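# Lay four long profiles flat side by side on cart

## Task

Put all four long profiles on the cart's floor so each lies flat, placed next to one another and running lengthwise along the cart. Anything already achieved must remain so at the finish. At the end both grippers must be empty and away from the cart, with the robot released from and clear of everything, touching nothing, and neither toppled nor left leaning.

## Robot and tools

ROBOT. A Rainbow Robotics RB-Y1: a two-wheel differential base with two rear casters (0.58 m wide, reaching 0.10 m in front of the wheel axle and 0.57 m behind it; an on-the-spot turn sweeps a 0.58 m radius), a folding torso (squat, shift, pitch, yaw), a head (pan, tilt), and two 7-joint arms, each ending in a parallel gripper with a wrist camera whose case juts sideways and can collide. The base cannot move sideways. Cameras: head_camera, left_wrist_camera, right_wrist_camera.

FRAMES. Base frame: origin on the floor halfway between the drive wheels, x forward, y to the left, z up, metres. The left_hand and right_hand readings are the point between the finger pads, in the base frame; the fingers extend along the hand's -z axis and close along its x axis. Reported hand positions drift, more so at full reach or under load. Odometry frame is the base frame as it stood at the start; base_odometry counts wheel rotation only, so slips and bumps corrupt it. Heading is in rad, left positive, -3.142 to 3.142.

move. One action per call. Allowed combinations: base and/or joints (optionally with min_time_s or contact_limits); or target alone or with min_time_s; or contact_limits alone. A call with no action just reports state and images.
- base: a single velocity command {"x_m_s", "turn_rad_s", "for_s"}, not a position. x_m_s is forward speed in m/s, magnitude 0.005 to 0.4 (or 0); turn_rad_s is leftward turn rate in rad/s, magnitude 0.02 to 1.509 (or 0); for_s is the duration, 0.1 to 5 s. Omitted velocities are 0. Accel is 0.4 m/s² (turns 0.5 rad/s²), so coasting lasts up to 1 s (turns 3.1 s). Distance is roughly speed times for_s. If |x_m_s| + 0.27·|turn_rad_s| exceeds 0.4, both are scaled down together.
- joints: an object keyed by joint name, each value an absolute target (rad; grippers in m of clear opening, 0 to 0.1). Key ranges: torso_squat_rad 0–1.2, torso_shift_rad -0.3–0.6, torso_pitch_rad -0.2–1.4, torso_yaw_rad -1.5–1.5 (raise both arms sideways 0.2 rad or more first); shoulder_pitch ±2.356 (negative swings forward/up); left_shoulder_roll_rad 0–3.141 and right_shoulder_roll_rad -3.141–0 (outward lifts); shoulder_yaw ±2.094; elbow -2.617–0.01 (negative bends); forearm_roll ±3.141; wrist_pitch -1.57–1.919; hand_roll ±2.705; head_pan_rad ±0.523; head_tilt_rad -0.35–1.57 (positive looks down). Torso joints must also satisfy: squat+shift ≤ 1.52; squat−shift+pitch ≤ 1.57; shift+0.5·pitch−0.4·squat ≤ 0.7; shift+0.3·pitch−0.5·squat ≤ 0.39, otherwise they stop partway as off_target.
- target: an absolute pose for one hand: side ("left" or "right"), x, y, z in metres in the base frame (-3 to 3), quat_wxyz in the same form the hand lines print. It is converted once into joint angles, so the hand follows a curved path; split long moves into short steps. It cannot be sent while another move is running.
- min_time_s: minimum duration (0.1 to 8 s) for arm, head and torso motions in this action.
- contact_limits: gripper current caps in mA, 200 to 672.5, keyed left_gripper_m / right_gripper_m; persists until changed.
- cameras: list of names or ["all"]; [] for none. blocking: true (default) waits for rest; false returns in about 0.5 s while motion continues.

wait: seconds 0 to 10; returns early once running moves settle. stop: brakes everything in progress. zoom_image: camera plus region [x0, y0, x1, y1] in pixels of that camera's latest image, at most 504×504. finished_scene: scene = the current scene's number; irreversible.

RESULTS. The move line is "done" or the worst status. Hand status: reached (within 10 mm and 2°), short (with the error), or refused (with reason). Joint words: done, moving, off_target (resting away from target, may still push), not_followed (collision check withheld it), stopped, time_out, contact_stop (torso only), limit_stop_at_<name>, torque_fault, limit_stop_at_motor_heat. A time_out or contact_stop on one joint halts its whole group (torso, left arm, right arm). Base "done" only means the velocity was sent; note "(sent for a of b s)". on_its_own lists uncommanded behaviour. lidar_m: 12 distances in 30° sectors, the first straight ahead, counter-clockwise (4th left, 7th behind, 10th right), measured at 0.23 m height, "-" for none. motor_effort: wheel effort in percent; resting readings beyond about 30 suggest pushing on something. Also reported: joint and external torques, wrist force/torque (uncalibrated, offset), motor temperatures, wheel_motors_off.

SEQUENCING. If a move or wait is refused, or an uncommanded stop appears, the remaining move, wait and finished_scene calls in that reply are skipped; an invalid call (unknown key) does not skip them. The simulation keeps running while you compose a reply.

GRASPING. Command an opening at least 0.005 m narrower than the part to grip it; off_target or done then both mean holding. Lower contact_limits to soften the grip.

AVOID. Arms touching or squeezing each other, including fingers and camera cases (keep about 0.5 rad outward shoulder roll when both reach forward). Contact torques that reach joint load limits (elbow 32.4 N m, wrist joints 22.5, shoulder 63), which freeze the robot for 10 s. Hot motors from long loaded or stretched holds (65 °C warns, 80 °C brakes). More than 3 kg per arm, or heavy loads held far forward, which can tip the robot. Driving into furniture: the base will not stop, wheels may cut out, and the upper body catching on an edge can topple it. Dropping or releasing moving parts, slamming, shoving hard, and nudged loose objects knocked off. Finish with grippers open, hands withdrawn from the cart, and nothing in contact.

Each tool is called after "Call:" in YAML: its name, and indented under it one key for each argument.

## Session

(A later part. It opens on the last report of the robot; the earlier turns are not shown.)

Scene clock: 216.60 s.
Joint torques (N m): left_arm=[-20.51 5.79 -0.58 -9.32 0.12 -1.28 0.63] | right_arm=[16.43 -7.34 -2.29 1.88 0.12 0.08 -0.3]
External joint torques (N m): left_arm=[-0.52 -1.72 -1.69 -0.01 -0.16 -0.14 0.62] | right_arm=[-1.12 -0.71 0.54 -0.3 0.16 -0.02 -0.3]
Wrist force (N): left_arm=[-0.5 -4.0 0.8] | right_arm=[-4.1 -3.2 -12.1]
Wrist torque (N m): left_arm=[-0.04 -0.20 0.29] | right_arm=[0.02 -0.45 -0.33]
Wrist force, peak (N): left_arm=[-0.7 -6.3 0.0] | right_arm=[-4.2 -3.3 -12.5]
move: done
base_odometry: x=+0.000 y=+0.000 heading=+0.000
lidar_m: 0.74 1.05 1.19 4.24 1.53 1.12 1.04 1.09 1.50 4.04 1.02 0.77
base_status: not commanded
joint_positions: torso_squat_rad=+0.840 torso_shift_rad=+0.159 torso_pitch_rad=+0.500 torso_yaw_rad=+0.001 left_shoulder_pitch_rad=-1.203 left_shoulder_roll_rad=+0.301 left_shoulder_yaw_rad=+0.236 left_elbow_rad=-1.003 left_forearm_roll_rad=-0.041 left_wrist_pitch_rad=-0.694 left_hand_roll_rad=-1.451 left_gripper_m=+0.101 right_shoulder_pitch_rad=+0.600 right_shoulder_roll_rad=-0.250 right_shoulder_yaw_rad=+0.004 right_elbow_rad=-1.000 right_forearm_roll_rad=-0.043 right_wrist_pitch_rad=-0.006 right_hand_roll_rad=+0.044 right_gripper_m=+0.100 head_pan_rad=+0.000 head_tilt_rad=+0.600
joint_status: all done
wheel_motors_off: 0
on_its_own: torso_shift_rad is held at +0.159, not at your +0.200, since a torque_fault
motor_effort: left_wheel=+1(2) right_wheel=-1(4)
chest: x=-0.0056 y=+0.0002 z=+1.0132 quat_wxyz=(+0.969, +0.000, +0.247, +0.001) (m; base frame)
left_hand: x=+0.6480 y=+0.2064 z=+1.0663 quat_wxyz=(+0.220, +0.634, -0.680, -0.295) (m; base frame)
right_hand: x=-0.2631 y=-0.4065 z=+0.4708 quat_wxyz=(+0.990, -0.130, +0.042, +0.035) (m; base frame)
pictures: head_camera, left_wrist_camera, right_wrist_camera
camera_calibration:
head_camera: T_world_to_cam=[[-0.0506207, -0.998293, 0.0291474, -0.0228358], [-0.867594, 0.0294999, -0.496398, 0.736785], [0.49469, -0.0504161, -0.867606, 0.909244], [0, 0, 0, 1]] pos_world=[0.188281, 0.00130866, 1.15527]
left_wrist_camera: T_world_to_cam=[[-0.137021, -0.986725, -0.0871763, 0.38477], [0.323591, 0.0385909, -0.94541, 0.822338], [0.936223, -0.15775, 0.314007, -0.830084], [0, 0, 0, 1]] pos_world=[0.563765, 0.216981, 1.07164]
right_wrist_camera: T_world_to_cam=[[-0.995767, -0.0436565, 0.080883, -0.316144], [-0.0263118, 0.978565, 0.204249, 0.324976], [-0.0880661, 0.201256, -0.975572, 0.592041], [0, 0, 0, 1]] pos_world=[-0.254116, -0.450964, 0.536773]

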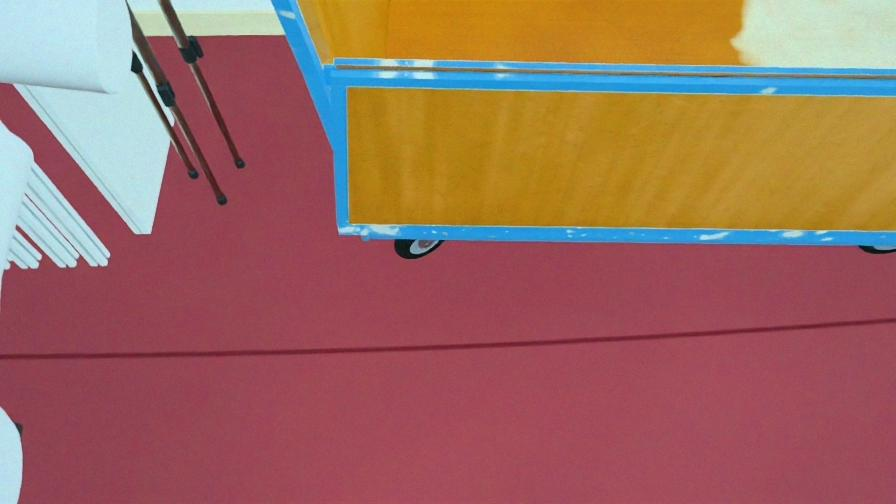

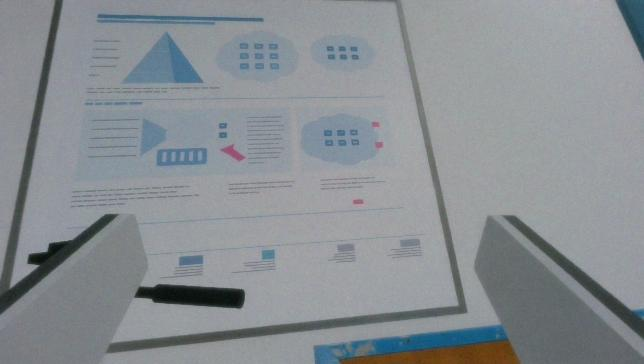

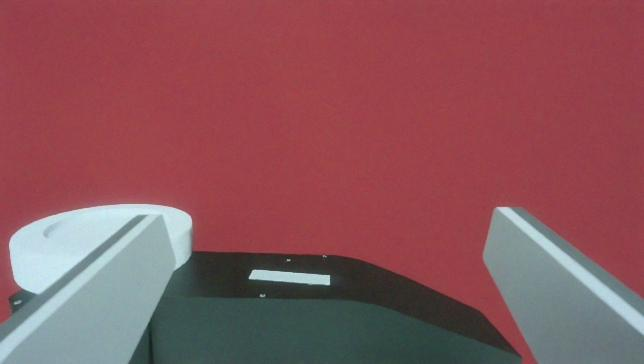

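Call:
move:
  base: {"x_m_s": -0.2, "for_s": 1.25}

Call:
move:
  joints: {"torso_squat_rad": 0.8, "torso_pitch_rad": 0.4, "torso_shift_rad": 0.0, "left_shoulder_pitch_rad": -0.770, "left_shoulder_roll_rad": 0.198, "left_shoulder_yaw_rad": 0.236, "left_elbow_rad": -0.8, "left_forearm_roll_rad": -0.041, "left_wrist_pitch_rad": -0.691, "left_hand_roll_rad": -1.45}

Call:
move:
  base: {"turn_rad_s": 0.6, "for_s": 2.618}
  cameras: ["head_camera"]

Scene clock: 225.80 s.
Joint torques (N m): left_arm=[-20.65 5.77 0.15 -9.53 0.24 -1.02 0.5] | right_arm=[15.78 -7.11 -2.1 1.68 0.29 0.08 -0.4]
External joint torques (N m): left_arm=[-0.65 -1.74 -0.96 -0.21 -0.03 0.11 0.48] | right_arm=[-1.78 -0.48 0.73 -0.5 0.33 -0.03 -0.4]
Wrist force (N): left_arm=[-0.6 -4.3 0.8] | right_arm=[-4.5 -3.5 -12.0]
Wrist torque (N m): left_arm=[0.00 -0.21 0.28] | right_arm=[0.05 -0.49 -0.33]
Wrist force, peak (N): left_arm=[-0.7 -4.9 1.1] | right_arm=[-4.9 -3.3 -12.6]
move: done
base_odometry: x=-0.253 y=+0.000 heading=-0.001
lidar_m: 1.00 1.27 1.75 3.23 1.17 0.86 0.79 0.83 1.12 3.06 1.36 1.03
base_status: done (sent for 1.27 of 1.27 s)
joint_positions: torso_squat_rad=+0.840 torso_shift_rad=+0.159 torso_pitch_rad=+0.500 torso_yaw_rad=+0.001 left_shoulder_pitch_rad=-1.203 left_shoulder_roll_rad=+0.301 left_shoulder_yaw_rad=+0.236 left_elbow_rad=-1.003 left_forearm_roll_rad=-0.041 left_wrist_pitch_rad=-0.694 left_hand_roll_rad=-1.451 left_gripper_m=+0.101 right_shoulder_pitch_rad=+0.600 right_shoulder_roll_rad=-0.250 right_shoulder_yaw_rad=+0.004 right_elbow_rad=-1.000 right_forearm_roll_rad=-0.043 right_wrist_pitch_rad=-0.006 right_hand_roll_rad=+0.044 right_gripper_m=+0.100 head_pan_rad=+0.000 head_tilt_rad=+0.600
joint_status: not commanded
wheel_motors_off: 0
on_its_own: torso_shift_rad is held at +0.159, not at your +0.200, since a torque_fault
motor_effort: left_wheel=-14(36) right_wheel=+14(40)
chest: x=-0.0056 y=+0.0002 z=+1.0132 quat_wxyz=(+0.969, +0.000, +0.247, +0.001) (m; base frame)
left_hand: x=+0.6480 y=+0.2063 z=+1.0662 quat_wxyz=(+0.220, +0.634, -0.680, -0.296) (m; base frame)
right_hand: x=-0.2631 y=-0.4065 z=+0.4708 quat_wxyz=(+0.990, -0.130, +0.042, +0.035) (m; base frame)
camera_calibration:
head_camera: T_world_to_cam=[[-0.0506207, -0.998293, 0.0291413, -0.0228338], [-0.867551, 0.0294985, -0.496473, 0.736778], [0.494766, -0.0504134, -0.867563, 0.909229], [0, 0, 0, 1]] pos_world=[0.188181, 0.00130866, 1.15527]
left_wrist_camera: T_world_to_cam=[[-0.137071, -0.986728, -0.0870611, 0.384577], [0.323487, 0.0384819, -0.94545, 0.822466], [0.936252, -0.157757, 0.313919, -0.83002], [0, 0, 0, 1]] pos_world=[0.563765, 0.216881, 1.07164]
right_wrist_camera: T_world_to_cam=[[-0.99576, -0.0435796, 0.0810052, -0.316173], [-0.0262205, 0.978589, 0.204149, 0.325064], [-0.0881675, 0.20116, -0.975583, 0.591977], [0, 0, 0, 1]] pos_world=[-0.254116, -0.450965, 0.536773]

Scene clock: 227.63 s.
Joint torques (N m): left_arm=[-15.96 5.7 0.64 -8.53 -0.07 -1.82 0.6] | right_arm=[14.79 -6.9 -2.38 0.76 0.04 0.1 -0.29]
External joint torques (N m): left_arm=[-1.19 -0.29 -0.16 0.17 -0.31 -0.1 0.59] | right_arm=[-0.67 -0.06 0.5 -0.4 0.06 0.19 -0.29]
Wrist force (N): left_arm=[-1.0 -6.2 -1.7] | right_arm=[-4.6 -3.0 -12.2]
Wrist torque (N m): left_arm=[0.10 -0.20 0.24] | right_arm=[0.00 -0.45 -0.36]
Wrist force, peak (N): left_arm=[-1.3 -7.8 -0.7] | right_arm=[-4.7 -3.4 -12.6]
move: done
base_odometry: x=-0.253 y=+0.000 heading=-0.001
lidar_m: 1.00 1.27 1.74 3.23 1.16 0.84 0.80 0.83 1.12 3.06 1.36 1.03
base_status: not commanded
joint_positions: torso_squat_rad=+0.800 torso_shift_rad=+0.000 torso_pitch_rad=+0.400 torso_yaw_rad=+0.001 left_shoulder_pitch_rad=-0.770 left_shoulder_roll_rad=+0.198 left_shoulder_yaw_rad=+0.236 left_elbow_rad=-0.800 left_forearm_roll_rad=-0.041 left_wrist_pitch_rad=-0.691 left_hand_roll_rad=-1.450 left_gripper_m=+0.101 right_shoulder_pitch_rad=+0.600 right_shoulder_roll_rad=-0.250 right_shoulder_yaw_rad=+0.004 right_elbow_rad=-1.000 right_forearm_roll_rad=-0.043 right_wrist_pitch_rad=-0.006 right_hand_roll_rad=+0.044 right_gripper_m=+0.100 head_pan_rad=+0.000 head_tilt_rad=+0.600
joint_status: all done
wheel_motors_off: 0
motor_effort: left_wheel=-14(16) right_wheel=+14(17)
chest: x=-0.1076 y=+0.0003 z=+1.0532 quat_wxyz=(+0.980, +0.000, +0.199, +0.001) (m; base frame)
left_hand: x=+0.4939 y=+0.2629 z=+0.8162 quat_wxyz=(+0.416, +0.564, -0.566, -0.434) (m; base frame)
right_hand: x=-0.3094 y=-0.4065 z=+0.4877 quat_wxyz=(+0.991, -0.132, -0.008, +0.029) (m; base frame)
camera_calibration:
head_camera: T_world_to_cam=[[-0.0533391, -0.998288, 0.0240123, -0.0240476], [-0.813483, 0.0294936, -0.580841, 0.762915], [0.579138, -0.0505151, -0.813663, 0.946576], [0, 0, 0, 1]] pos_world=[0.071137, 0.00130883, 1.2139]
left_wrist_camera: T_world_to_cam=[[-0.056248, -0.998387, -0.00775979, 0.295947], [-0.21349, 0.0196194, -0.976748, 0.929386], [0.975325, -0.0532835, -0.214249, -0.214062], [0, 0, 0, 1]] pos_world=[0.423841, 0.265829, 0.86421]
right_wrist_camera: T_world_to_cam=[[-0.998861, -0.0436847, -0.0191766, -0.315839], [-0.0466471, 0.978583, 0.200496, 0.315848], [0.0100073, 0.201162, -0.979507, 0.636718], [0, 0, 0, 1]] pos_world=[-0.307118, -0.450964, 0.554287]

Scene clock: 231.83 s.
Joint torques (N m): left_arm=[-15.75 5.46 -0.19 -9 0.21 -1.95 0.65] | right_arm=[14.89 -7.24 -2.52 0.94 0.14 0.04 -0.4]
External joint torques (N m): left_arm=[-0.97 -0.53 -1 -0.3 -0.03 -0.23 0.64] | right_arm=[-0.58 -0.41 0.36 -0.22 0.16 0.14 -0.4]
Wrist force (N): left_arm=[-0.8 -6.1 -1.8] | right_arm=[-4.5 -3.4 -12.2]
Wrist torque (N m): left_arm=[0.05 -0.17 0.23] | right_arm=[0.04 -0.44 -0.35]
Wrist force, peak (N): left_arm=[-1.2 -6.4 -1.5] | right_arm=[-4.5 -3.3 -12.6]
move: done
base_odometry: x=-0.254 y=+0.000 heading=+1.578
lidar_m: 3.05 1.13 0.84 0.81 0.85 1.14 3.16 1.35 1.03 1.00 1.27 1.74
base_status: done (sent for 2.63 of 2.63 s)
joint_positions: torso_squat_rad=+0.800 torso_shift_rad=+0.000 torso_pitch_rad=+0.400 torso_yaw_rad=+0.001 left_shoulder_pitch_rad=-0.770 left_shoulder_roll_rad=+0.198 left_shoulder_yaw_rad=+0.236 left_elbow_rad=-0.800 left_forearm_roll_rad=-0.041 left_wrist_pitch_rad=-0.691 left_hand_roll_rad=-1.450 left_gripper_m=+0.101 right_shoulder_pitch_rad=+0.600 right_shoulder_roll_rad=-0.250 right_shoulder_yaw_rad=+0.004 right_elbow_rad=-1.000 right_forearm_roll_rad=-0.043 right_wrist_pitch_rad=-0.006 right_hand_roll_rad=+0.044 right_gripper_m=+0.100 head_pan_rad=+0.000 head_tilt_rad=+0.600
joint_status: not commanded
wheel_motors_off: 0
motor_effort: left_wheel=+3(44) right_wheel=+16(49)
chest: x=-0.1076 y=+0.0003 z=+1.0532 quat_wxyz=(+0.980, +0.000, +0.199, +0.001) (m; base frame)
left_hand: x=+0.4939 y=+0.2629 z=+0.8162 quat_wxyz=(+0.416, +0.564, -0.566, -0.434) (m; base frame)
right_hand: x=-0.3095 y=-0.4065 z=+0.4877 quat_wxyz=(+0.991, -0.132, -0.008, +0.029) (m; base frame)
pictures: head_camera
camera_calibration:
head_camera: T_world_to_cam=[[-0.0533389, -0.998288, 0.0240159, -0.024052], [-0.813563, 0.0294984, -0.580728, 0.762783], [0.579025, -0.0505138, -0.813744, 0.946682], [0, 0, 0, 1]] pos_world=[0.071137, 0.00130884, 1.2139]

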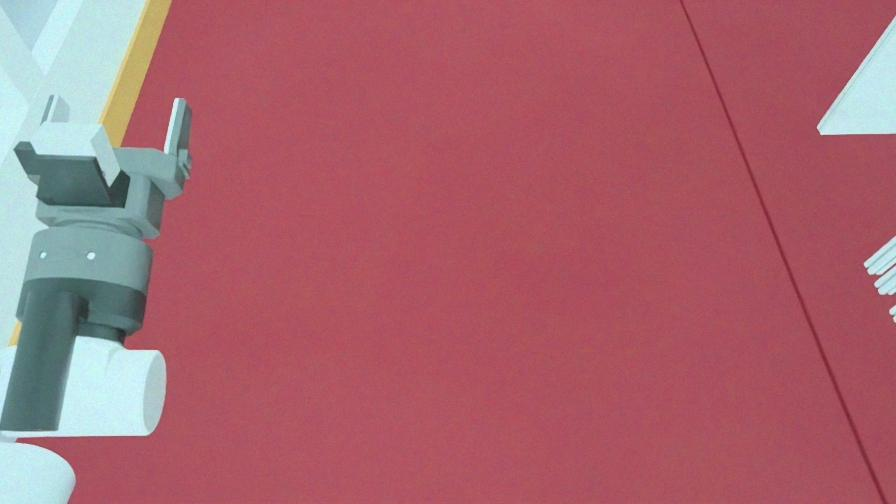

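Call:
move:
  joints: {"torso_squat_rad": 0.9, "torso_pitch_rad": 0.9, "torso_shift_rad": 0.25, "left_shoulder_pitch_rad": -1.3}
  min_time_s: 3
  cameras: ["head_camera"]

Call:
move:
  target: {"side": "left", "x": 0.50, "y": 0.2, "z": 0.45, "quat_wxyz": [1, 0, 0, 0]}
  min_time_s: 3
  cameras: ["all"]

Scene clock: 242.27 s.
Joint torques (N m): left_arm=[-16.88 3.48 -0.18 -8.83 0.21 -2.05 0.52] | right_arm=[22.61 -5.12 -1.74 5.89 0.13 1 -0.48]
External joint torques (N m): left_arm=[-1.27 -0.09 -0.08 -0.08 0.1 -0.31 0.51] | right_arm=[-1.32 0.07 0.65 -0.06 0.26 0.16 -0.45]
Wrist force (N): left_arm=[-1.7 -5.7 -1.7] | right_arm=[-1.7 -3.4 -11.5]
Wrist torque (N m): left_arm=[0.02 -0.29 0.25] | right_arm=[0.01 -0.32 -0.30]
Wrist force, peak (N): left_arm=[-1.0 -6.5 -1.6] | right_arm=[-4.9 -3.3 -12.3]
move: done
base_odometry: x=-0.254 y=+0.000 heading=+1.578
lidar_m: 3.05 1.14 0.83 0.81 0.85 1.16 3.16 1.36 1.03 1.00 1.26 1.74
base_status: not commanded
joint_positions: torso_squat_rad=+0.900 torso_shift_rad=+0.250 torso_pitch_rad=+0.900 torso_yaw_rad=+0.001 left_shoulder_pitch_rad=-1.300 left_shoulder_roll_rad=+0.198 left_shoulder_yaw_rad=+0.236 left_elbow_rad=-0.800 left_forearm_roll_rad=-0.041 left_wrist_pitch_rad=-0.691 left_hand_roll_rad=-1.450 left_gripper_m=+0.101 right_shoulder_pitch_rad=+0.600 right_shoulder_roll_rad=-0.250 right_shoulder_yaw_rad=+0.004 right_elbow_rad=-1.000 right_forearm_roll_rad=-0.043 right_wrist_pitch_rad=-0.006 right_hand_roll_rad=+0.044 right_gripper_m=+0.100 head_pan_rad=+0.000 head_tilt_rad=+0.600
joint_status: all done
wheel_motors_off: 0
motor_effort: left_wheel=+2(4) right_wheel=+17(20)
chest: x=+0.1221 y=+0.0003 z=+0.8944 quat_wxyz=(+0.900, +0.000, +0.435, +0.001) (m; base frame)
left_hand: x=+0.7527 y=+0.1478 z=+0.6347 quat_wxyz=(+0.414, +0.499, -0.627, -0.432) (m; base frame)
right_hand: x=-0.3263 y=-0.4065 z=+0.4952 quat_wxyz=(+0.962, -0.121, +0.238, +0.061) (m; base frame)
pictures: head_camera
camera_calibration:
head_camera: T_world_to_cam=[[-0.0352874, -0.998288, 0.0466558, -0.0304418], [-0.992411, 0.0295006, -0.119375, 0.466644], [0.117794, -0.0505141, -0.991752, 0.900041], [0, 0, 0, 1]] pos_world=[0.356009, 0.00130884, 0.949744]

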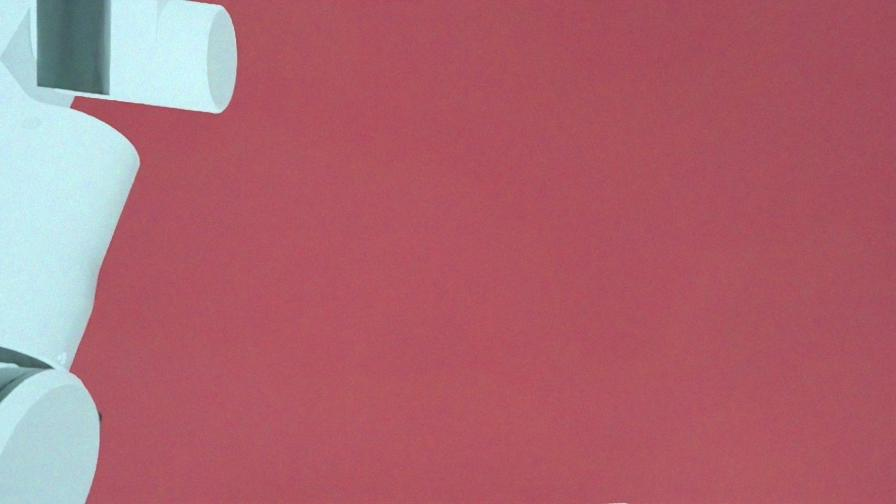

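Scene clock: 245.60 s.
Joint torques (N m): left_arm=[-9.25 3.97 1.14 -8.58 -1.02 0.36 0.15] | right_arm=[22.53 -5.65 -1.94 6.29 0.03 0.97 -0.2]
External joint torques (N m): left_arm=[-0.43 1.12 -0.61 -0.33 -0.58 0.22 0.16] | right_arm=[-1.4 -0.46 0.45 0.34 0.16 0.13 -0.18]
Wrist force (N): left_arm=[-2.0 -0.3 -8.7] | right_arm=[-1.6 -3.2 -11.7]
Wrist torque (N m): left_arm=[-0.29 -0.30 0.29] | right_arm=[0.00 -0.32 -0.30]
Wrist force, peak (N): left_arm=[-3.1 -0.5 -9.2] | right_arm=[-1.8 -3.6 -11.8]
move: short
base_odometry: x=-0.254 y=+0.000 heading=+1.578
lidar_m: 3.04 1.13 0.84 0.81 0.84 1.15 3.17 1.34 1.03 1.00 1.28 1.75
base_status: not commanded
joint_positions: torso_squat_rad=+0.900 torso_shift_rad=+0.250 torso_pitch_rad=+0.900 torso_yaw_rad=+0.001 left_shoulder_pitch_rad=-0.884 left_shoulder_roll_rad=+0.313 left_shoulder_yaw_rad=-0.070 left_elbow_rad=-1.763 left_forearm_roll_rad=+3.141 left_wrist_pitch_rad=-1.570 left_hand_roll_rad=-2.705 left_gripper_m=+0.101 right_shoulder_pitch_rad=+0.600 right_shoulder_roll_rad=-0.250 right_shoulder_yaw_rad=+0.004 right_elbow_rad=-1.000 right_forearm_roll_rad=-0.043 right_wrist_pitch_rad=-0.006 right_hand_roll_rad=+0.044 right_gripper_m=+0.100 head_pan_rad=+0.000 head_tilt_rad=+0.600
joint_status: all done
wheel_motors_off: 0
motor_effort: left_wheel=+0(1) right_wheel=+17(19)
chest: x=+0.1221 y=+0.0003 z=+0.8944 quat_wxyz=(+0.900, +0.000, +0.435, +0.001) (m; base frame)
left_hand: x=+0.4999 y=+0.1997 z=+0.4496 quat_wxyz=(+0.993, +0.055, -0.095, +0.039) (m; base frame)
left_hand_status: short (checked arc, as near as the solve gets, planned for 3.0 s): 1 mm and 13.4 deg off. The place is met; only the turn is off.
right_hand: x=-0.3263 y=-0.4065 z=+0.4951 quat_wxyz=(+0.962, -0.121, +0.238, +0.061) (m; base frame)
pictures: head_camera, left_wrist_camera, right_wrist_camera
camera_calibration:
head_camera: T_world_to_cam=[[-0.0352874, -0.998288, 0.0466558, -0.0304418], [-0.992411, 0.0295006, -0.119375, 0.466644], [0.117794, -0.0505141, -0.991752, 0.900041], [0, 0, 0, 1]] pos_world=[0.356009, 0.00130884, 0.949744]
left_wrist_camera: T_world_to_cam=[[0.969774, 0.0841432, 0.229036, -0.605169], [-0.00814146, -0.926979, 0.375026, 0.0525817], [0.243867, -0.365555, -0.898275, 0.433779], [0, 0, 0, 1]] pos_world=[0.481521, 0.258233, 0.508539]
right_wrist_camera: T_world_to_cam=[[-0.885629, -0.0435157, 0.46235, -0.533973], [0.0554007, 0.97859, 0.198223, 0.348003], [-0.461077, 0.201167, -0.864257, 0.433353], [0, 0, 0, 1]] pos_world=[-0.292372, -0.450965, 0.552429]

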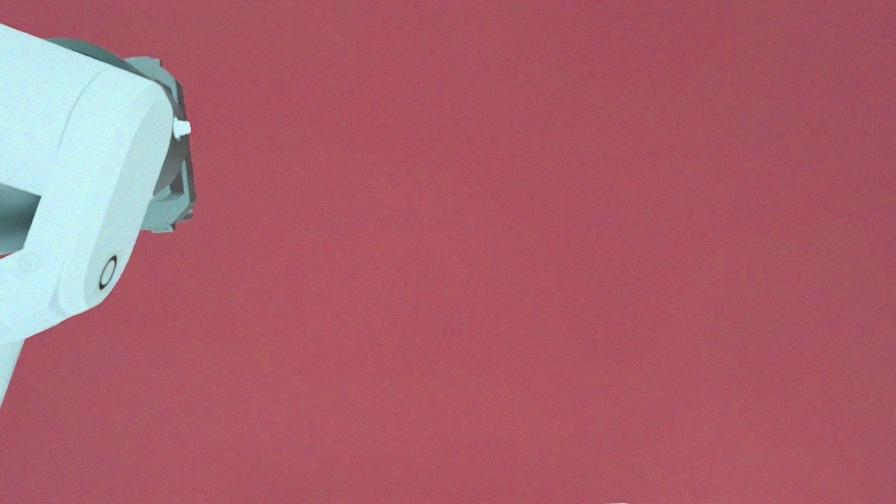

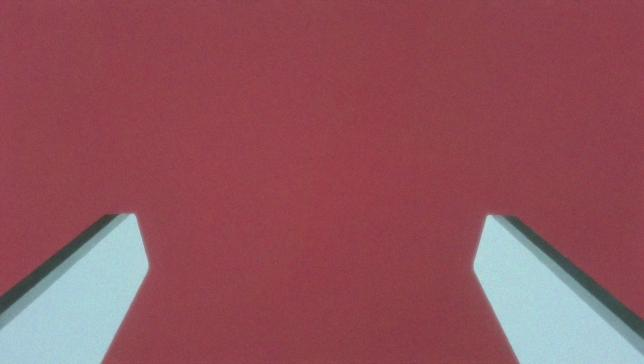

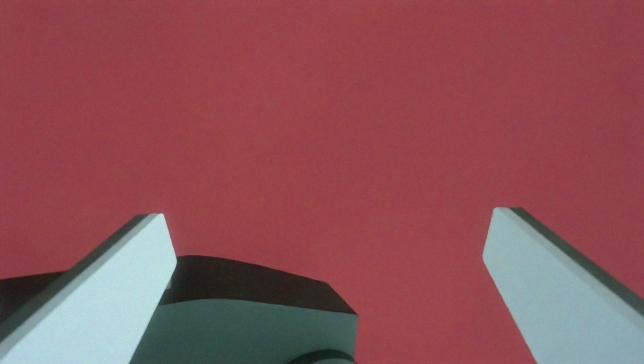

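Call:
move:
  joints: {"left_shoulder_pitch_rad": -1.2, "left_shoulder_roll_rad": 0.15, "left_shoulder_yaw_rad": 0.0, "left_elbow_rad": -1.1, "left_forearm_roll_rad": 0.0, "left_wrist_pitch_rad": 1.2, "left_hand_roll_rad": 0.0}
  min_time_s: 3

Call:
move:
  joints: {"torso_squat_rad": 0.7, "torso_pitch_rad": 1.05, "torso_shift_rad": 0.2, "head_tilt_rad": 0.0}
  cameras: ["head_camera"]

Call:
move:
  target: {"side": "left", "x": 0.50, "y": 0.2, "z": 0.33, "quat_wxyz": [1, 0, 0, 0]}
  min_time_s: 2
  cameras: ["head_camera"]

Call:
move:
  target: {"side": "left", "x": 0.32, "y": 0.2, "z": 0.33, "quat_wxyz": [1, 0, 0, 0]}
  min_time_s: 2
  cameras: ["head_camera"]

Scene clock: 304.23 s.
Joint torques (N m): left_arm=[-14.94 -0.57 0.16 -7.91 -0.23 -0.55 0.21] | right_arm=[22.93 -5.54 -1.58 5.99 -0.02 0.69 -0.23]
External joint torques (N m): left_arm=[-1.36 -1.23 0.01 0.21 -0.21 -0.15 0.22] | right_arm=[-1 -0.35 0.81 0.04 0.11 -0.15 -0.21]
Wrist force (N): left_arm=[-1.9 -0.3 -9.0] | right_arm=[-1.8 -3.4 -11.6]
Wrist torque (N m): left_arm=[-0.26 -0.31 0.21] | right_arm=[0.02 -0.33 -0.29]
Wrist force, peak (N): left_arm=[-2.8 0.2 -9.7] | right_arm=[-1.6 -3.4 -11.9]
move: done
base_odometry: x=-0.254 y=+0.000 heading=+1.578
lidar_m: 3.04 1.13 0.84 0.81 0.84 1.16 3.18 1.36 1.03 1.00 1.26 1.75
base_status: not commanded
joint_positions: torso_squat_rad=+0.900 torso_shift_rad=+0.250 torso_pitch_rad=+0.900 torso_yaw_rad=+0.001 left_shoulder_pitch_rad=-1.200 left_shoulder_roll_rad=+0.150 left_shoulder_yaw_rad=+0.000 left_elbow_rad=-1.100 left_forearm_roll_rad=+0.000 left_wrist_pitch_rad=+1.200 left_hand_roll_rad=+0.000 left_gripper_m=+0.101 right_shoulder_pitch_rad=+0.600 right_shoulder_roll_rad=-0.250 right_shoulder_yaw_rad=+0.004 right_elbow_rad=-1.000 right_forearm_roll_rad=-0.043 right_wrist_pitch_rad=-0.006 right_hand_roll_rad=+0.044 right_gripper_m=+0.100 head_pan_rad=+0.000 head_tilt_rad=+0.600
joint_status: all done
wheel_motors_off: 0
motor_effort: left_wheel=+1(1) right_wheel=+16(19)
chest: x=+0.1221 y=+0.0003 z=+0.8944 quat_wxyz=(+0.900, +0.000, +0.435, +0.001) (m; base frame)
left_hand: x=+0.5514 y=+0.1086 z=+0.3754 quat_wxyz=(+0.983, -0.002, -0.082, -0.164) (m; base frame)
right_hand: x=-0.3263 y=-0.4065 z=+0.4951 quat_wxyz=(+0.962, -0.121, +0.238, +0.061) (m; base frame)
camera_calibration:
head_camera: T_world_to_cam=[[-0.0352874, -0.998288, 0.0466558, -0.0304418], [-0.992411, 0.0295006, -0.119375, 0.466644], [0.117794, -0.0505141, -0.991752, 0.900041], [0, 0, 0, 1]] pos_world=[0.356009, 0.00130884, 0.949744]
left_wrist_camera: T_world_to_cam=[[0.932955, -0.301586, 0.196574, -0.556125], [-0.359117, -0.817785, 0.449737, 0.149965], [0.0251207, -0.490177, -0.871261, 0.445256], [0, 0, 0, 1]] pos_world=[0.561509, 0.173174, 0.429809]
right_wrist_camera: T_world_to_cam=[[-0.885629, -0.0435157, 0.46235, -0.533973], [0.0554007, 0.97859, 0.198223, 0.348003], [-0.461077, 0.201167, -0.864257, 0.433353], [0, 0, 0, 1]] pos_world=[-0.292372, -0.450965, 0.552429]

Scene clock: 305.70 s.
Joint torques (N m): left_arm=[-12 -1.55 0.24 -7.45 -0.13 -0.17 0.22] | right_arm=[23.44 -4.85 -1.23 7.28 -0.08 1.11 -0.33]
External joint torques (N m): left_arm=[-1.35 -1.07 0.46 -0.08 -0.19 -0.03 0.22] | right_arm=[-1.94 -0.43 0.89 0.14 0.08 0.01 -0.3]
Wrist force (N): left_arm=[-1.3 0.2 -9.4] | right_arm=[-1.4 -4.0 -11.3]
Wrist torque (N m): left_arm=[-0.29 -0.27 0.20] | right_arm=[0.06 -0.32 -0.27]
Wrist force, peak (N): left_arm=[-2.2 0.1 -9.4] | right_arm=[-1.2 -3.5 -12.0]
move: done
base_odometry: x=-0.254 y=+0.000 heading=+1.578
lidar_m: 3.04 1.12 0.84 0.81 0.84 1.16 3.23 1.36 1.03 1.00 1.27 1.74
base_status: not commanded
joint_positions: torso_squat_rad=+0.700 torso_shift_rad=+0.200 torso_pitch_rad=+1.050 torso_yaw_rad=+0.001 left_shoulder_pitch_rad=-1.200 left_shoulder_roll_rad=+0.150 left_shoulder_yaw_rad=+0.000 left_elbow_rad=-1.100 left_forearm_roll_rad=+0.000 left_wrist_pitch_rad=+1.200 left_hand_roll_rad=+0.000 left_gripper_m=+0.101 right_shoulder_pitch_rad=+0.600 right_shoulder_roll_rad=-0.250 right_shoulder_yaw_rad=+0.004 right_elbow_rad=-1.000 right_forearm_roll_rad=-0.043 right_wrist_pitch_rad=-0.006 right_hand_roll_rad=+0.044 right_gripper_m=+0.100 head_pan_rad=+0.000 head_tilt_rad=+0.000
joint_status: all done
wheel_motors_off: 0
motor_effort: left_wheel=+0(3) right_wheel=+15(18)
chest: x=+0.1468 y=+0.0003 z=+0.9592 quat_wxyz=(+0.865, +0.000, +0.501, +0.001) (m; base frame)
left_hand: x=+0.4938 y=+0.1086 z=+0.3818 quat_wxyz=(+0.986, -0.014, -0.008, -0.164) (m; base frame)
right_hand: x=-0.3562 y=-0.4065 z=+0.6313 quat_wxyz=(+0.941, -0.116, +0.309, +0.069) (m; base frame)
pictures: head_camera
camera_calibration:
head_camera: T_world_to_cam=[[-0.0522228, -0.998298, 0.0259743, -0.00373978], [-0.841658, 0.0300001, -0.539177, 0.896096], [0.537479, -0.0500188, -0.841792, 0.638267], [0, 0, 0, 1]] pos_world=[0.410956, 0.00130895, 1.02054]

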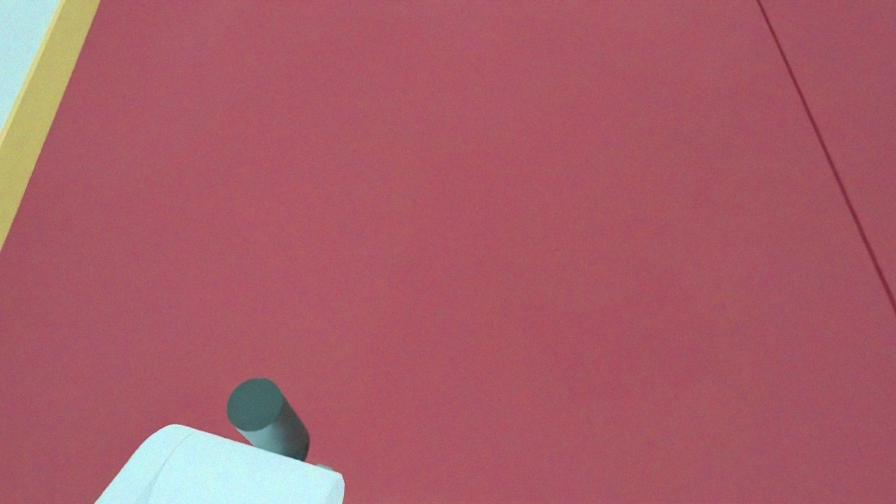

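Scene clock: 308.03 s.
Joint torques (N m): left_arm=[-11.74 4.86 0.38 -5.7 0.38 0.13 0.33] | right_arm=[23.58 -4.63 -1.84 7.41 0.02 1.34 -0.21]
External joint torques (N m): left_arm=[-0.95 1.5 0.07 0.22 0.36 0.23 0.33] | right_arm=[-1.8 -0.21 0.28 0.27 0.18 0.25 -0.17]
Wrist force (N): left_arm=[-1.5 0.1 -9.2] | right_arm=[-1.5 -3.9 -10.9]
Wrist torque (N m): left_arm=[-0.30 -0.27 0.21] | right_arm=[0.05 -0.32 -0.28]
Wrist force, peak (N): left_arm=[-1.7 0.8 -9.6] | right_arm=[-1.3 -3.9 -11.3]
move: done
base_odometry: x=-0.254 y=+0.000 heading=+1.578
lidar_m: 3.03 1.13 0.84 0.81 0.85 1.16 3.23 1.36 1.02 1.00 1.27 1.75
base_status: not commanded
joint_positions: torso_squat_rad=+0.700 torso_shift_rad=+0.200 torso_pitch_rad=+1.050 torso_yaw_rad=+0.001 left_shoulder_pitch_rad=-1.303 left_shoulder_roll_rad=+0.271 left_shoulder_yaw_rad=+0.163 left_elbow_rad=-0.697 left_forearm_roll_rad=+0.072 left_wrist_pitch_rad=+0.929 left_hand_roll_rad=+0.120 left_gripper_m=+0.101 right_shoulder_pitch_rad=+0.600 right_shoulder_roll_rad=-0.250 right_shoulder_yaw_rad=+0.004 right_elbow_rad=-1.000 right_forearm_roll_rad=-0.043 right_wrist_pitch_rad=-0.006 right_hand_roll_rad=+0.044 right_gripper_m=+0.100 head_pan_rad=+0.000 head_tilt_rad=+0.000
joint_status: all done
wheel_motors_off: 0
motor_effort: left_wheel=-1(2) right_wheel=+16(19)
chest: x=+0.1468 y=+0.0003 z=+0.9592 quat_wxyz=(+0.865, +0.000, +0.501, +0.001) (m; base frame)
left_hand: x=+0.4993 y=+0.1999 z=+0.3308 quat_wxyz=(+1.000, +0.000, -0.002, +0.000) (m; base frame)
left_hand_status: reached (checked arc, planned for 2.0 s): 1 mm and 0.3 deg off.
right_hand: x=-0.3562 y=-0.4065 z=+0.6313 quat_wxyz=(+0.941, -0.116, +0.309, +0.069) (m; base frame)
pictures: head_camera
camera_calibration:
head_camera: T_world_to_cam=[[-0.0522228, -0.998298, 0.0259743, -0.00373978], [-0.841658, 0.0300001, -0.539177, 0.896096], [0.537479, -0.0500188, -0.841792, 0.638267], [0, 0, 0, 1]] pos_world=[0.410956, 0.00130895, 1.02054]

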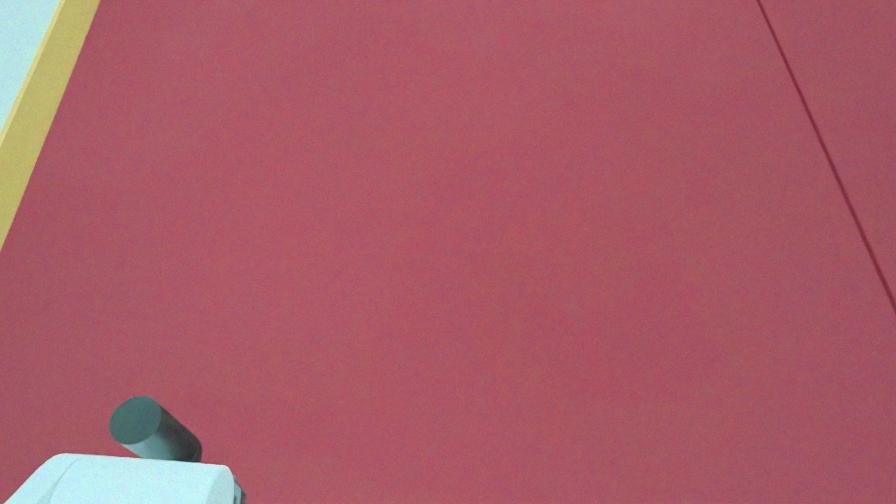

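Scene clock: 310.37 s.
Joint torques (N m): left_arm=[-0.45 -0.6 -0.74 -6.24 -0.46 0.12 0.77] | right_arm=[24.03 -4.79 -1.49 7.4 -0.1 1.04 -0.27]
External joint torques (N m): left_arm=[-0.05 -0.51 -0.68 -0.22 -0.47 0.21 0.77] | right_arm=[-1.35 -0.37 0.63 0.25 0.06 -0.05 -0.24]
Wrist force (N): left_arm=[-0.9 0.3 -9.4] | right_arm=[-1.3 -3.8 -11.2]
Wrist torque (N m): left_arm=[-0.35 -0.21 0.19] | right_arm=[0.04 -0.29 -0.27]
Wrist force, peak (N): left_arm=[-1.0 0.3 -9.8] | right_arm=[-1.2 -3.9 -11.5]
move: done
base_odometry: x=-0.254 y=+0.000 heading=+1.578
lidar_m: 3.04 1.13 0.83 0.81 0.86 1.16 3.24 1.35 1.03 1.00 1.27 1.74
base_status: not commanded
joint_positions: torso_squat_rad=+0.700 torso_shift_rad=+0.200 torso_pitch_rad=+1.050 torso_yaw_rad=+0.001 left_shoulder_pitch_rad=-0.651 left_shoulder_roll_rad=+0.114 left_shoulder_yaw_rad=+0.074 left_elbow_rad=-1.372 left_forearm_roll_rad=-0.015 left_wrist_pitch_rad=+0.952 left_hand_roll_rad=+0.149 left_gripper_m=+0.101 right_shoulder_pitch_rad=+0.600 right_shoulder_roll_rad=-0.250 right_shoulder_yaw_rad=+0.004 right_elbow_rad=-1.000 right_forearm_roll_rad=-0.043 right_wrist_pitch_rad=-0.006 right_hand_roll_rad=+0.044 right_gripper_m=+0.100 head_pan_rad=+0.000 head_tilt_rad=+0.000
joint_status: all done
wheel_motors_off: 0
motor_effort: left_wheel=-1(2) right_wheel=+16(19)
chest: x=+0.1468 y=+0.0003 z=+0.9592 quat_wxyz=(+0.865, +0.000, +0.501, +0.001) (m; base frame)
left_hand: x=+0.3200 y=+0.2001 z=+0.3301 quat_wxyz=(+1.000, +0.000, +0.000, +0.000) (m; base frame)
left_hand_status: reached (checked arc, planned for 2.0 s): 0 mm and 0.0 deg off.
right_hand: x=-0.3562 y=-0.4065 z=+0.6313 quat_wxyz=(+0.941, -0.116, +0.309, +0.069) (m; base frame)
pictures: head_camera
camera_calibration:
head_camera: T_world_to_cam=[[-0.0522228, -0.998298, 0.0259743, -0.00373978], [-0.841658, 0.0300001, -0.539177, 0.896096], [0.537479, -0.0500188, -0.841792, 0.638267], [0, 0, 0, 1]] pos_world=[0.410956, 0.00130895, 1.02054]

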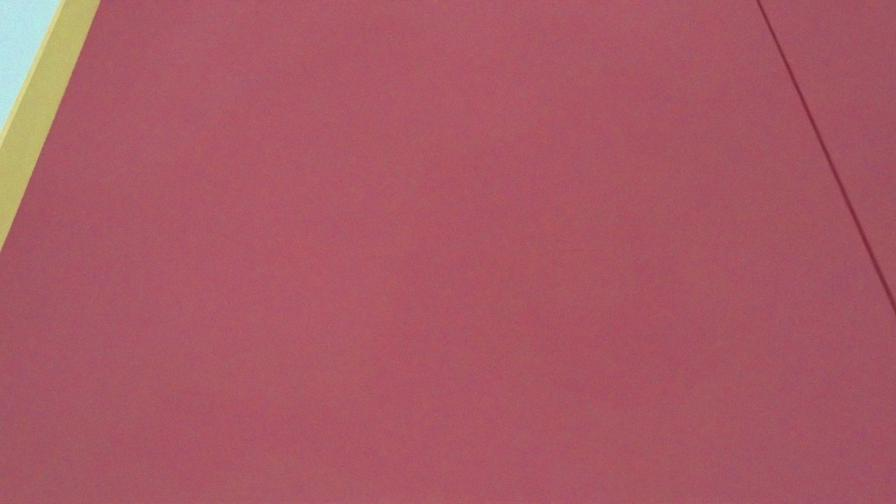

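Call:
move:
  joints: {"torso_squat_rad": 0.8, "torso_pitch_rad": 0.8, "torso_shift_rad": 0.1, "head_tilt_rad": 0.2, "left_shoulder_pitch_rad": -0.6, "left_shoulder_roll_rad": 0.15, "left_shoulder_yaw_rad": 0.0, "left_elbow_rad": -1.1, "left_forearm_roll_rad": 0.0, "left_wrist_pitch_rad": -0.87, "left_hand_roll_rad": -1.57}
  min_time_s: 3

Call:
move:
  target: {"side": "left", "x": 0.42, "y": 0.25, "z": 0.58, "quat_wxyz": [0.5, 0.5, -0.5, -0.5]}
  min_time_s: 2
  cameras: ["all"]

Scene clock: 321.33 s.
Joint torques (N m): left_arm=[-4.64 2.35 -0.52 -7.03 0.29 -1.9 -0.04] | right_arm=[21.18 -5.69 -2.19 5.06 -0.02 0.52 -0.43]
External joint torques (N m): left_arm=[0.04 1.31 -1 0.24 0.16 -0.1 -0.06] | right_arm=[-1.48 -0.05 0.35 -0.01 0.09 -0.15 -0.4]
Wrist force (N): left_arm=[-0.9 -6.0 -2.6] | right_arm=[-2.5 -3.3 -11.5]
Wrist torque (N m): left_arm=[0.08 -0.23 0.23] | right_arm=[0.03 -0.34 -0.31]
Wrist force, peak (N): left_arm=[-1.2 0.5 -9.9] | right_arm=[-2.5 -3.7 -12.0]
move: done
base_odometry: x=-0.254 y=+0.000 heading=+1.578
lidar_m: 3.04 1.13 0.83 0.81 0.85 1.16 3.17 1.34 1.03 1.00 1.25 1.74
base_status: not commanded
joint_positions: torso_squat_rad=+0.800 torso_shift_rad=+0.100 torso_pitch_rad=+0.800 torso_yaw_rad=+0.001 left_shoulder_pitch_rad=-0.600 left_shoulder_roll_rad=+0.150 left_shoulder_yaw_rad=+0.000 left_elbow_rad=-1.100 left_forearm_roll_rad=+0.000 left_wrist_pitch_rad=-0.870 left_hand_roll_rad=-1.570 left_gripper_m=+0.101 right_shoulder_pitch_rad=+0.600 right_shoulder_roll_rad=-0.250 right_shoulder_yaw_rad=+0.004 right_elbow_rad=-1.000 right_forearm_roll_rad=-0.043 right_wrist_pitch_rad=-0.006 right_hand_roll_rad=+0.044 right_gripper_m=+0.100 head_pan_rad=+0.000 head_tilt_rad=+0.200
joint_status: all done
wheel_motors_off: 0
motor_effort: left_wheel=+0(2) right_wheel=+15(18)
chest: x=+0.0428 y=+0.0003 z=+0.9813 quat_wxyz=(+0.921, +0.000, +0.390, +0.001) (m; base frame)
left_hand: x=+0.4684 y=+0.1625 z=+0.6137 quat_wxyz=(+0.391, +0.494, -0.586, -0.510) (m; base frame)
right_hand: x=-0.3636 y=-0.4065 z=+0.5393 quat_wxyz=(+0.973, -0.124, +0.189, +0.054) (m; base frame)
camera_calibration:
head_camera: T_world_to_cam=[[-0.0533412, -0.998299, 0.0235434, -0.0092964], [-0.813844, 0.0297994, -0.580319, 0.862094], [0.57863, -0.0501156, -0.814049, 0.723911], [0, 0, 0, 1]] pos_world=[0.282237, 0.00130872, 1.08981]
left_wrist_camera: T_world_to_cam=[[-0.24355, -0.969386, -0.0312224, 0.290232], [-0.300741, 0.106085, -0.947787, 0.737266], [0.922084, -0.221443, -0.317371, -0.12232], [0, 0, 0, 1]] pos_world=[0.405201, 0.176046, 0.669013]
right_wrist_camera: T_world_to_cam=[[-0.927251, -0.0436127, 0.371891, -0.553804], [0.0353082, 0.978584, 0.202797, 0.331554], [-0.372771, 0.201174, -0.905853, 0.508802], [0, 0, 0, 1]] pos_world=[-0.335555, -0.450964, 0.599617]

Scene clock: 323.67 s.
Joint torques (N m): left_arm=[0.08 0.46 1.56 -7.53 0.28 -1.94 0.38] | right_arm=[21.56 -5.62 -2.04 5.01 -0.11 0.55 -0.23]
External joint torques (N m): left_arm=[1.25 -1.4 0.67 -0.42 0.21 -0.09 0.37] | right_arm=[-1.11 0.02 0.51 -0.06 0 -0.12 -0.21]
Wrist force (N): left_arm=[-0.9 -6.4 -3.4] | right_arm=[-2.3 -3.6 -11.7]
Wrist torque (N m): left_arm=[0.11 -0.20 0.21] | right_arm=[0.06 -0.32 -0.31]
Wrist force, peak (N): left_arm=[-0.9 -7.3 -3.4] | right_arm=[-2.4 -3.6 -12.0]
move: done
base_odometry: x=-0.254 y=+0.000 heading=+1.578
lidar_m: 3.05 1.13 0.83 0.81 0.85 1.16 3.16 1.34 1.02 1.00 1.27 1.74
base_status: not commanded
joint_positions: torso_squat_rad=+0.800 torso_shift_rad=+0.100 torso_pitch_rad=+0.800 torso_yaw_rad=+0.001 left_shoulder_pitch_rad=-0.397 left_shoulder_roll_rad=+0.123 left_shoulder_yaw_rad=+0.105 left_elbow_rad=-1.259 left_forearm_roll_rad=+0.095 left_wrist_pitch_rad=-0.725 left_hand_roll_rad=-1.565 left_gripper_m=+0.101 right_shoulder_pitch_rad=+0.600 right_shoulder_roll_rad=-0.250 right_shoulder_yaw_rad=+0.004 right_elbow_rad=-1.000 right_forearm_roll_rad=-0.043 right_wrist_pitch_rad=-0.006 right_hand_roll_rad=+0.044 right_gripper_m=+0.100 head_pan_rad=+0.000 head_tilt_rad=+0.200
joint_status: all done
wheel_motors_off: 0
motor_effort: left_wheel=+0(2) right_wheel=+16(18)
chest: x=+0.0428 y=+0.0003 z=+0.9813 quat_wxyz=(+0.921, +0.000, +0.390, +0.001) (m; base frame)
left_hand: x=+0.4201 y=+0.2499 z=+0.5800 quat_wxyz=(+0.500, +0.500, -0.500, -0.500) (m; base frame)
left_hand_status: reached (checked arc, planned for 2.0 s): 0 mm and 0.0 deg off.
right_hand: x=-0.3636 y=-0.4065 z=+0.5393 quat_wxyz=(+0.973, -0.124, +0.189, +0.054) (m; base frame)
pictures: head_camera, left_wrist_camera, right_wrist_camera
camera_calibration:
head_camera: T_world_to_cam=[[-0.0533412, -0.998299, 0.0235434, -0.0092964], [-0.813844, 0.0297994, -0.580319, 0.862094], [0.57863, -0.0501156, -0.814049, 0.723911], [0, 0, 0, 1]] pos_world=[0.282237, 0.00130872, 1.08981]
left_wrist_camera: T_world_to_cam=[[-0.0348119, -0.999185, 0.0204202, 0.251896], [-0.475805, -0.00139799, -0.87955, 0.742329], [0.878862, -0.0403348, -0.475369, -0.00457328], [0, 0, 0, 1]] pos_world=[0.365992, 0.252544, 0.645597]
right_wrist_camera: T_world_to_cam=[[-0.927251, -0.0436127, 0.371891, -0.553804], [0.0353082, 0.978584, 0.202797, 0.331554], [-0.372771, 0.201174, -0.905853, 0.508802], [0, 0, 0, 1]] pos_world=[-0.335555, -0.450964, 0.599617]

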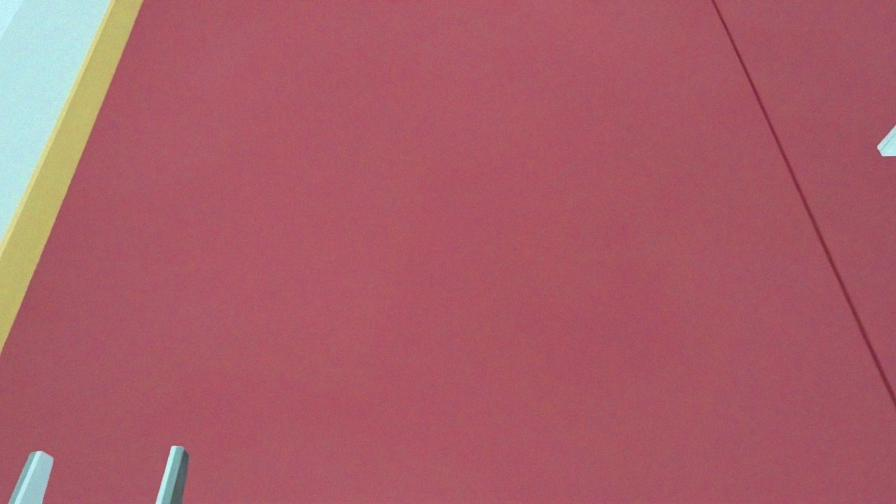

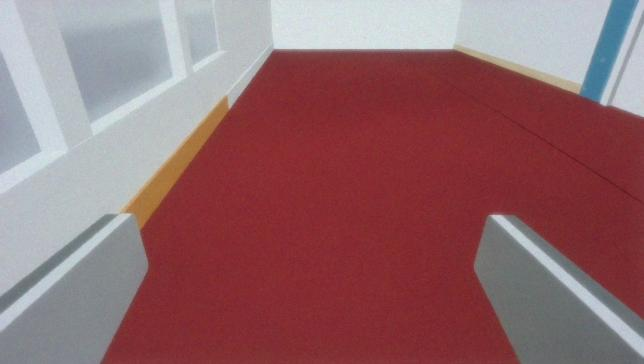

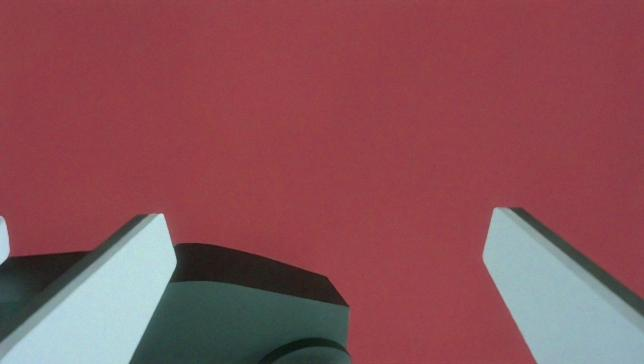

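Call:
move:
  base: {"x_m_s": 0.3, "for_s": 1.3333}

Call:
move:
  base: {"turn_rad_s": -0.6, "for_s": 2.6333}
  cameras: ["all"]

Scene clock: 333.33 s.
Joint torques (N m): left_arm=[-0.03 0.48 1.69 -6.88 0.31 -1.93 0.68] | right_arm=[21.16 -5.79 -1.91 5.47 0.18 0.64 -0.28]
External joint torques (N m): left_arm=[1.14 -1.38 0.8 0.23 0.24 -0.08 0.67] | right_arm=[-1.5 -0.15 0.63 0.4 0.29 -0.03 -0.26]
Wrist force (N): left_arm=[-0.7 -6.4 -3.3] | right_arm=[-2.4 -3.5 -12.0]
Wrist torque (N m): left_arm=[0.11 -0.16 0.23] | right_arm=[0.04 -0.34 -0.31]
Wrist force, peak (N): left_arm=[-0.9 -6.9 -4.0] | right_arm=[-3.0 -3.4 -12.1]
move: done
base_odometry: x=-0.257 y=+0.400 heading=+1.578
lidar_m: 3.03 1.12 0.83 0.80 0.84 1.16 3.23 1.39 1.05 1.12 1.14 2.51
base_status: done (sent for 1.33 of 1.33 s)
joint_positions: torso_squat_rad=+0.800 torso_shift_rad=+0.100 torso_pitch_rad=+0.800 torso_yaw_rad=+0.001 left_shoulder_pitch_rad=-0.397 left_shoulder_roll_rad=+0.123 left_shoulder_yaw_rad=+0.105 left_elbow_rad=-1.259 left_forearm_roll_rad=+0.095 left_wrist_pitch_rad=-0.725 left_hand_roll_rad=-1.565 left_gripper_m=+0.101 right_shoulder_pitch_rad=+0.600 right_shoulder_roll_rad=-0.250 right_shoulder_yaw_rad=+0.004 right_elbow_rad=-1.000 right_forearm_roll_rad=-0.043 right_wrist_pitch_rad=-0.006 right_hand_roll_rad=+0.044 right_gripper_m=+0.100 head_pan_rad=+0.000 head_tilt_rad=+0.200
joint_status: not commanded
wheel_motors_off: 0
motor_effort: left_wheel=+2(37) right_wheel=-6(49)
chest: x=+0.0427 y=+0.0003 z=+0.9813 quat_wxyz=(+0.921, +0.000, +0.390, +0.001) (m; base frame)
left_hand: x=+0.4201 y=+0.2499 z=+0.5801 quat_wxyz=(+0.500, +0.500, -0.500, -0.500) (m; base frame)
right_hand: x=-0.3635 y=-0.4065 z=+0.5392 quat_wxyz=(+0.973, -0.124, +0.189, +0.054) (m; base frame)
camera_calibration:
head_camera: T_world_to_cam=[[-0.0533458, -0.998299, 0.0235367, -0.00929307], [-0.813763, 0.0298001, -0.580432, 0.862113], [0.578743, -0.0501169, -0.813968, 0.723848], [0, 0, 0, 1]] pos_world=[0.282137, 0.00130872, 1.08981]
left_wrist_camera: T_world_to_cam=[[-0.0347705, -0.999185, 0.0205011, 0.251827], [-0.475611, -0.00149792, -0.879655, 0.742438], [0.878968, -0.0403366, -0.475171, -0.00469162], [0, 0, 0, 1]] pos_world=[0.365991, 0.252545, 0.645697]
right_wrist_camera: T_world_to_cam=[[-0.927386, -0.0436309, 0.371554, -0.553562], [0.0352122, 0.978586, 0.202802, 0.331516], [-0.372446, 0.201159, -0.905991, 0.509025], [0, 0, 0, 1]] pos_world=[-0.335454, -0.450964, 0.599617]

Scene clock: 337.50 s.
Joint torques (N m): left_arm=[-0.9 0.25 0.88 -7.05 0.06 -2.06 0.66] | right_arm=[21.55 -5.62 -1.68 5.07 0.11 0.68 -0.15]
External joint torques (N m): left_arm=[0.27 -1.61 -0.01 0.06 -0.01 -0.21 0.65] | right_arm=[-1.11 0.02 0.86 0 0.22 0.01 -0.13]
Wrist force (N): left_arm=[-0.9 -6.2 -3.8] | right_arm=[-2.3 -3.4 -11.9]
Wrist torque (N m): left_arm=[0.07 -0.19 0.21] | right_arm=[0.03 -0.33 -0.30]
Wrist force, peak (N): left_arm=[-0.8 -6.9 -3.7] | right_arm=[-2.5 -3.5 -12.1]
move: done
base_odometry: x=-0.257 y=+0.400 heading=-0.001
lidar_m: 1.06 1.14 2.48 3.20 1.16 0.84 0.79 0.82 1.12 3.03 1.41 1.06
base_status: done (sent for 2.63 of 2.63 s)
joint_positions: torso_squat_rad=+0.800 torso_shift_rad=+0.100 torso_pitch_rad=+0.800 torso_yaw_rad=+0.001 left_shoulder_pitch_rad=-0.397 left_shoulder_roll_rad=+0.123 left_shoulder_yaw_rad=+0.105 left_elbow_rad=-1.259 left_forearm_roll_rad=+0.095 left_wrist_pitch_rad=-0.725 left_hand_roll_rad=-1.565 left_gripper_m=+0.101 right_shoulder_pitch_rad=+0.600 right_shoulder_roll_rad=-0.250 right_shoulder_yaw_rad=+0.004 right_elbow_rad=-1.000 right_forearm_roll_rad=-0.043 right_wrist_pitch_rad=-0.006 right_hand_roll_rad=+0.044 right_gripper_m=+0.100 head_pan_rad=+0.000 head_tilt_rad=+0.200
joint_status: not commanded
wheel_motors_off: 0
motor_effort: left_wheel=+13(36) right_wheel=+3(42)
chest: x=+0.0427 y=+0.0003 z=+0.9813 quat_wxyz=(+0.921, +0.000, +0.390, +0.001) (m; base frame)
left_hand: x=+0.4201 y=+0.2500 z=+0.5801 quat_wxyz=(+0.500, +0.500, -0.500, -0.500) (m; base frame)
right_hand: x=-0.3636 y=-0.4065 z=+0.5392 quat_wxyz=(+0.973, -0.124, +0.189, +0.054) (m; base frame)
pictures: head_camera, left_wrist_camera, right_wrist_camera
camera_calibration:
head_camera: T_world_to_cam=[[-0.0533458, -0.998299, 0.0235367, -0.00929307], [-0.813763, 0.0298001, -0.580432, 0.862113], [0.578743, -0.0501169, -0.813968, 0.723848], [0, 0, 0, 1]] pos_world=[0.282137, 0.00130872, 1.08981]
left_wrist_camera: T_world_to_cam=[[-0.0346801, -0.999189, 0.0204553, 0.251824], [-0.475688, -0.00149708, -0.879613, 0.742439], [0.87893, -0.0402354, -0.475251, -0.00465141], [0, 0, 0, 1]] pos_world=[0.365991, 0.252544, 0.645697]
right_wrist_camera: T_world_to_cam=[[-0.927338, -0.0436577, 0.371671, -0.553628], [0.0352178, 0.978583, 0.202818, 0.331507], [-0.372565, 0.20117, -0.905939, 0.508959], [0, 0, 0, 1]] pos_world=[-0.335455, -0.450964, 0.599617]

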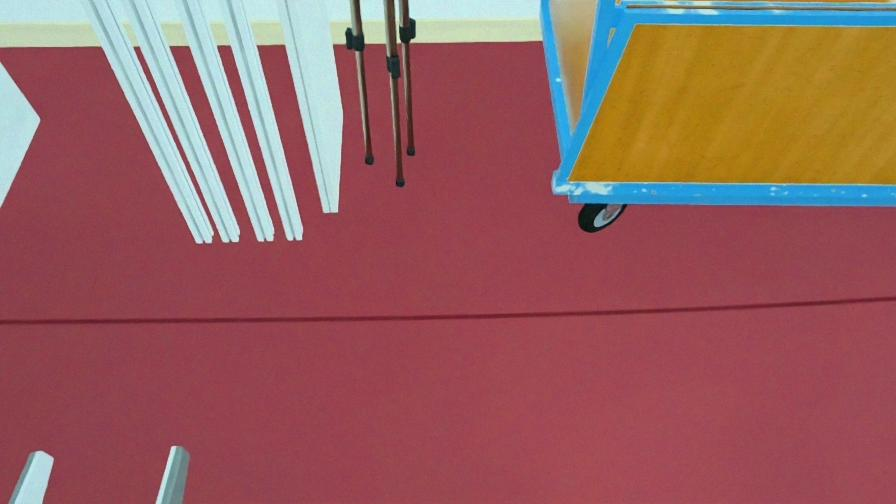

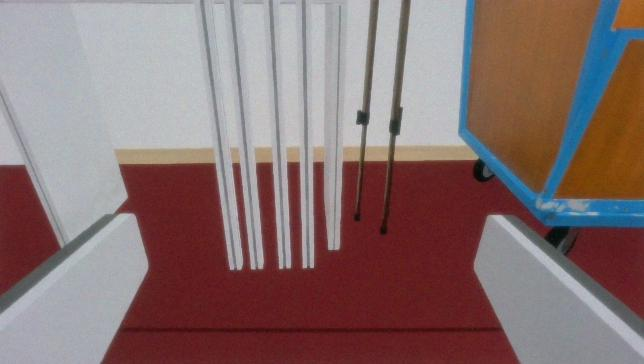

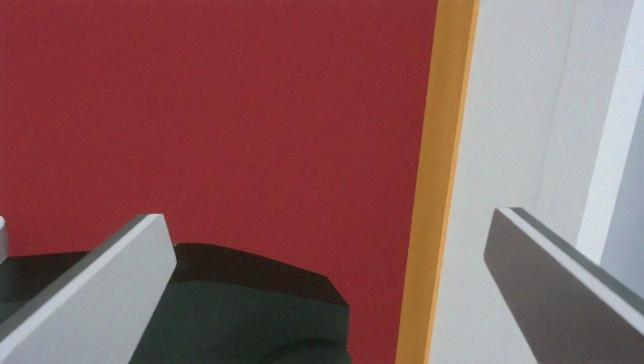

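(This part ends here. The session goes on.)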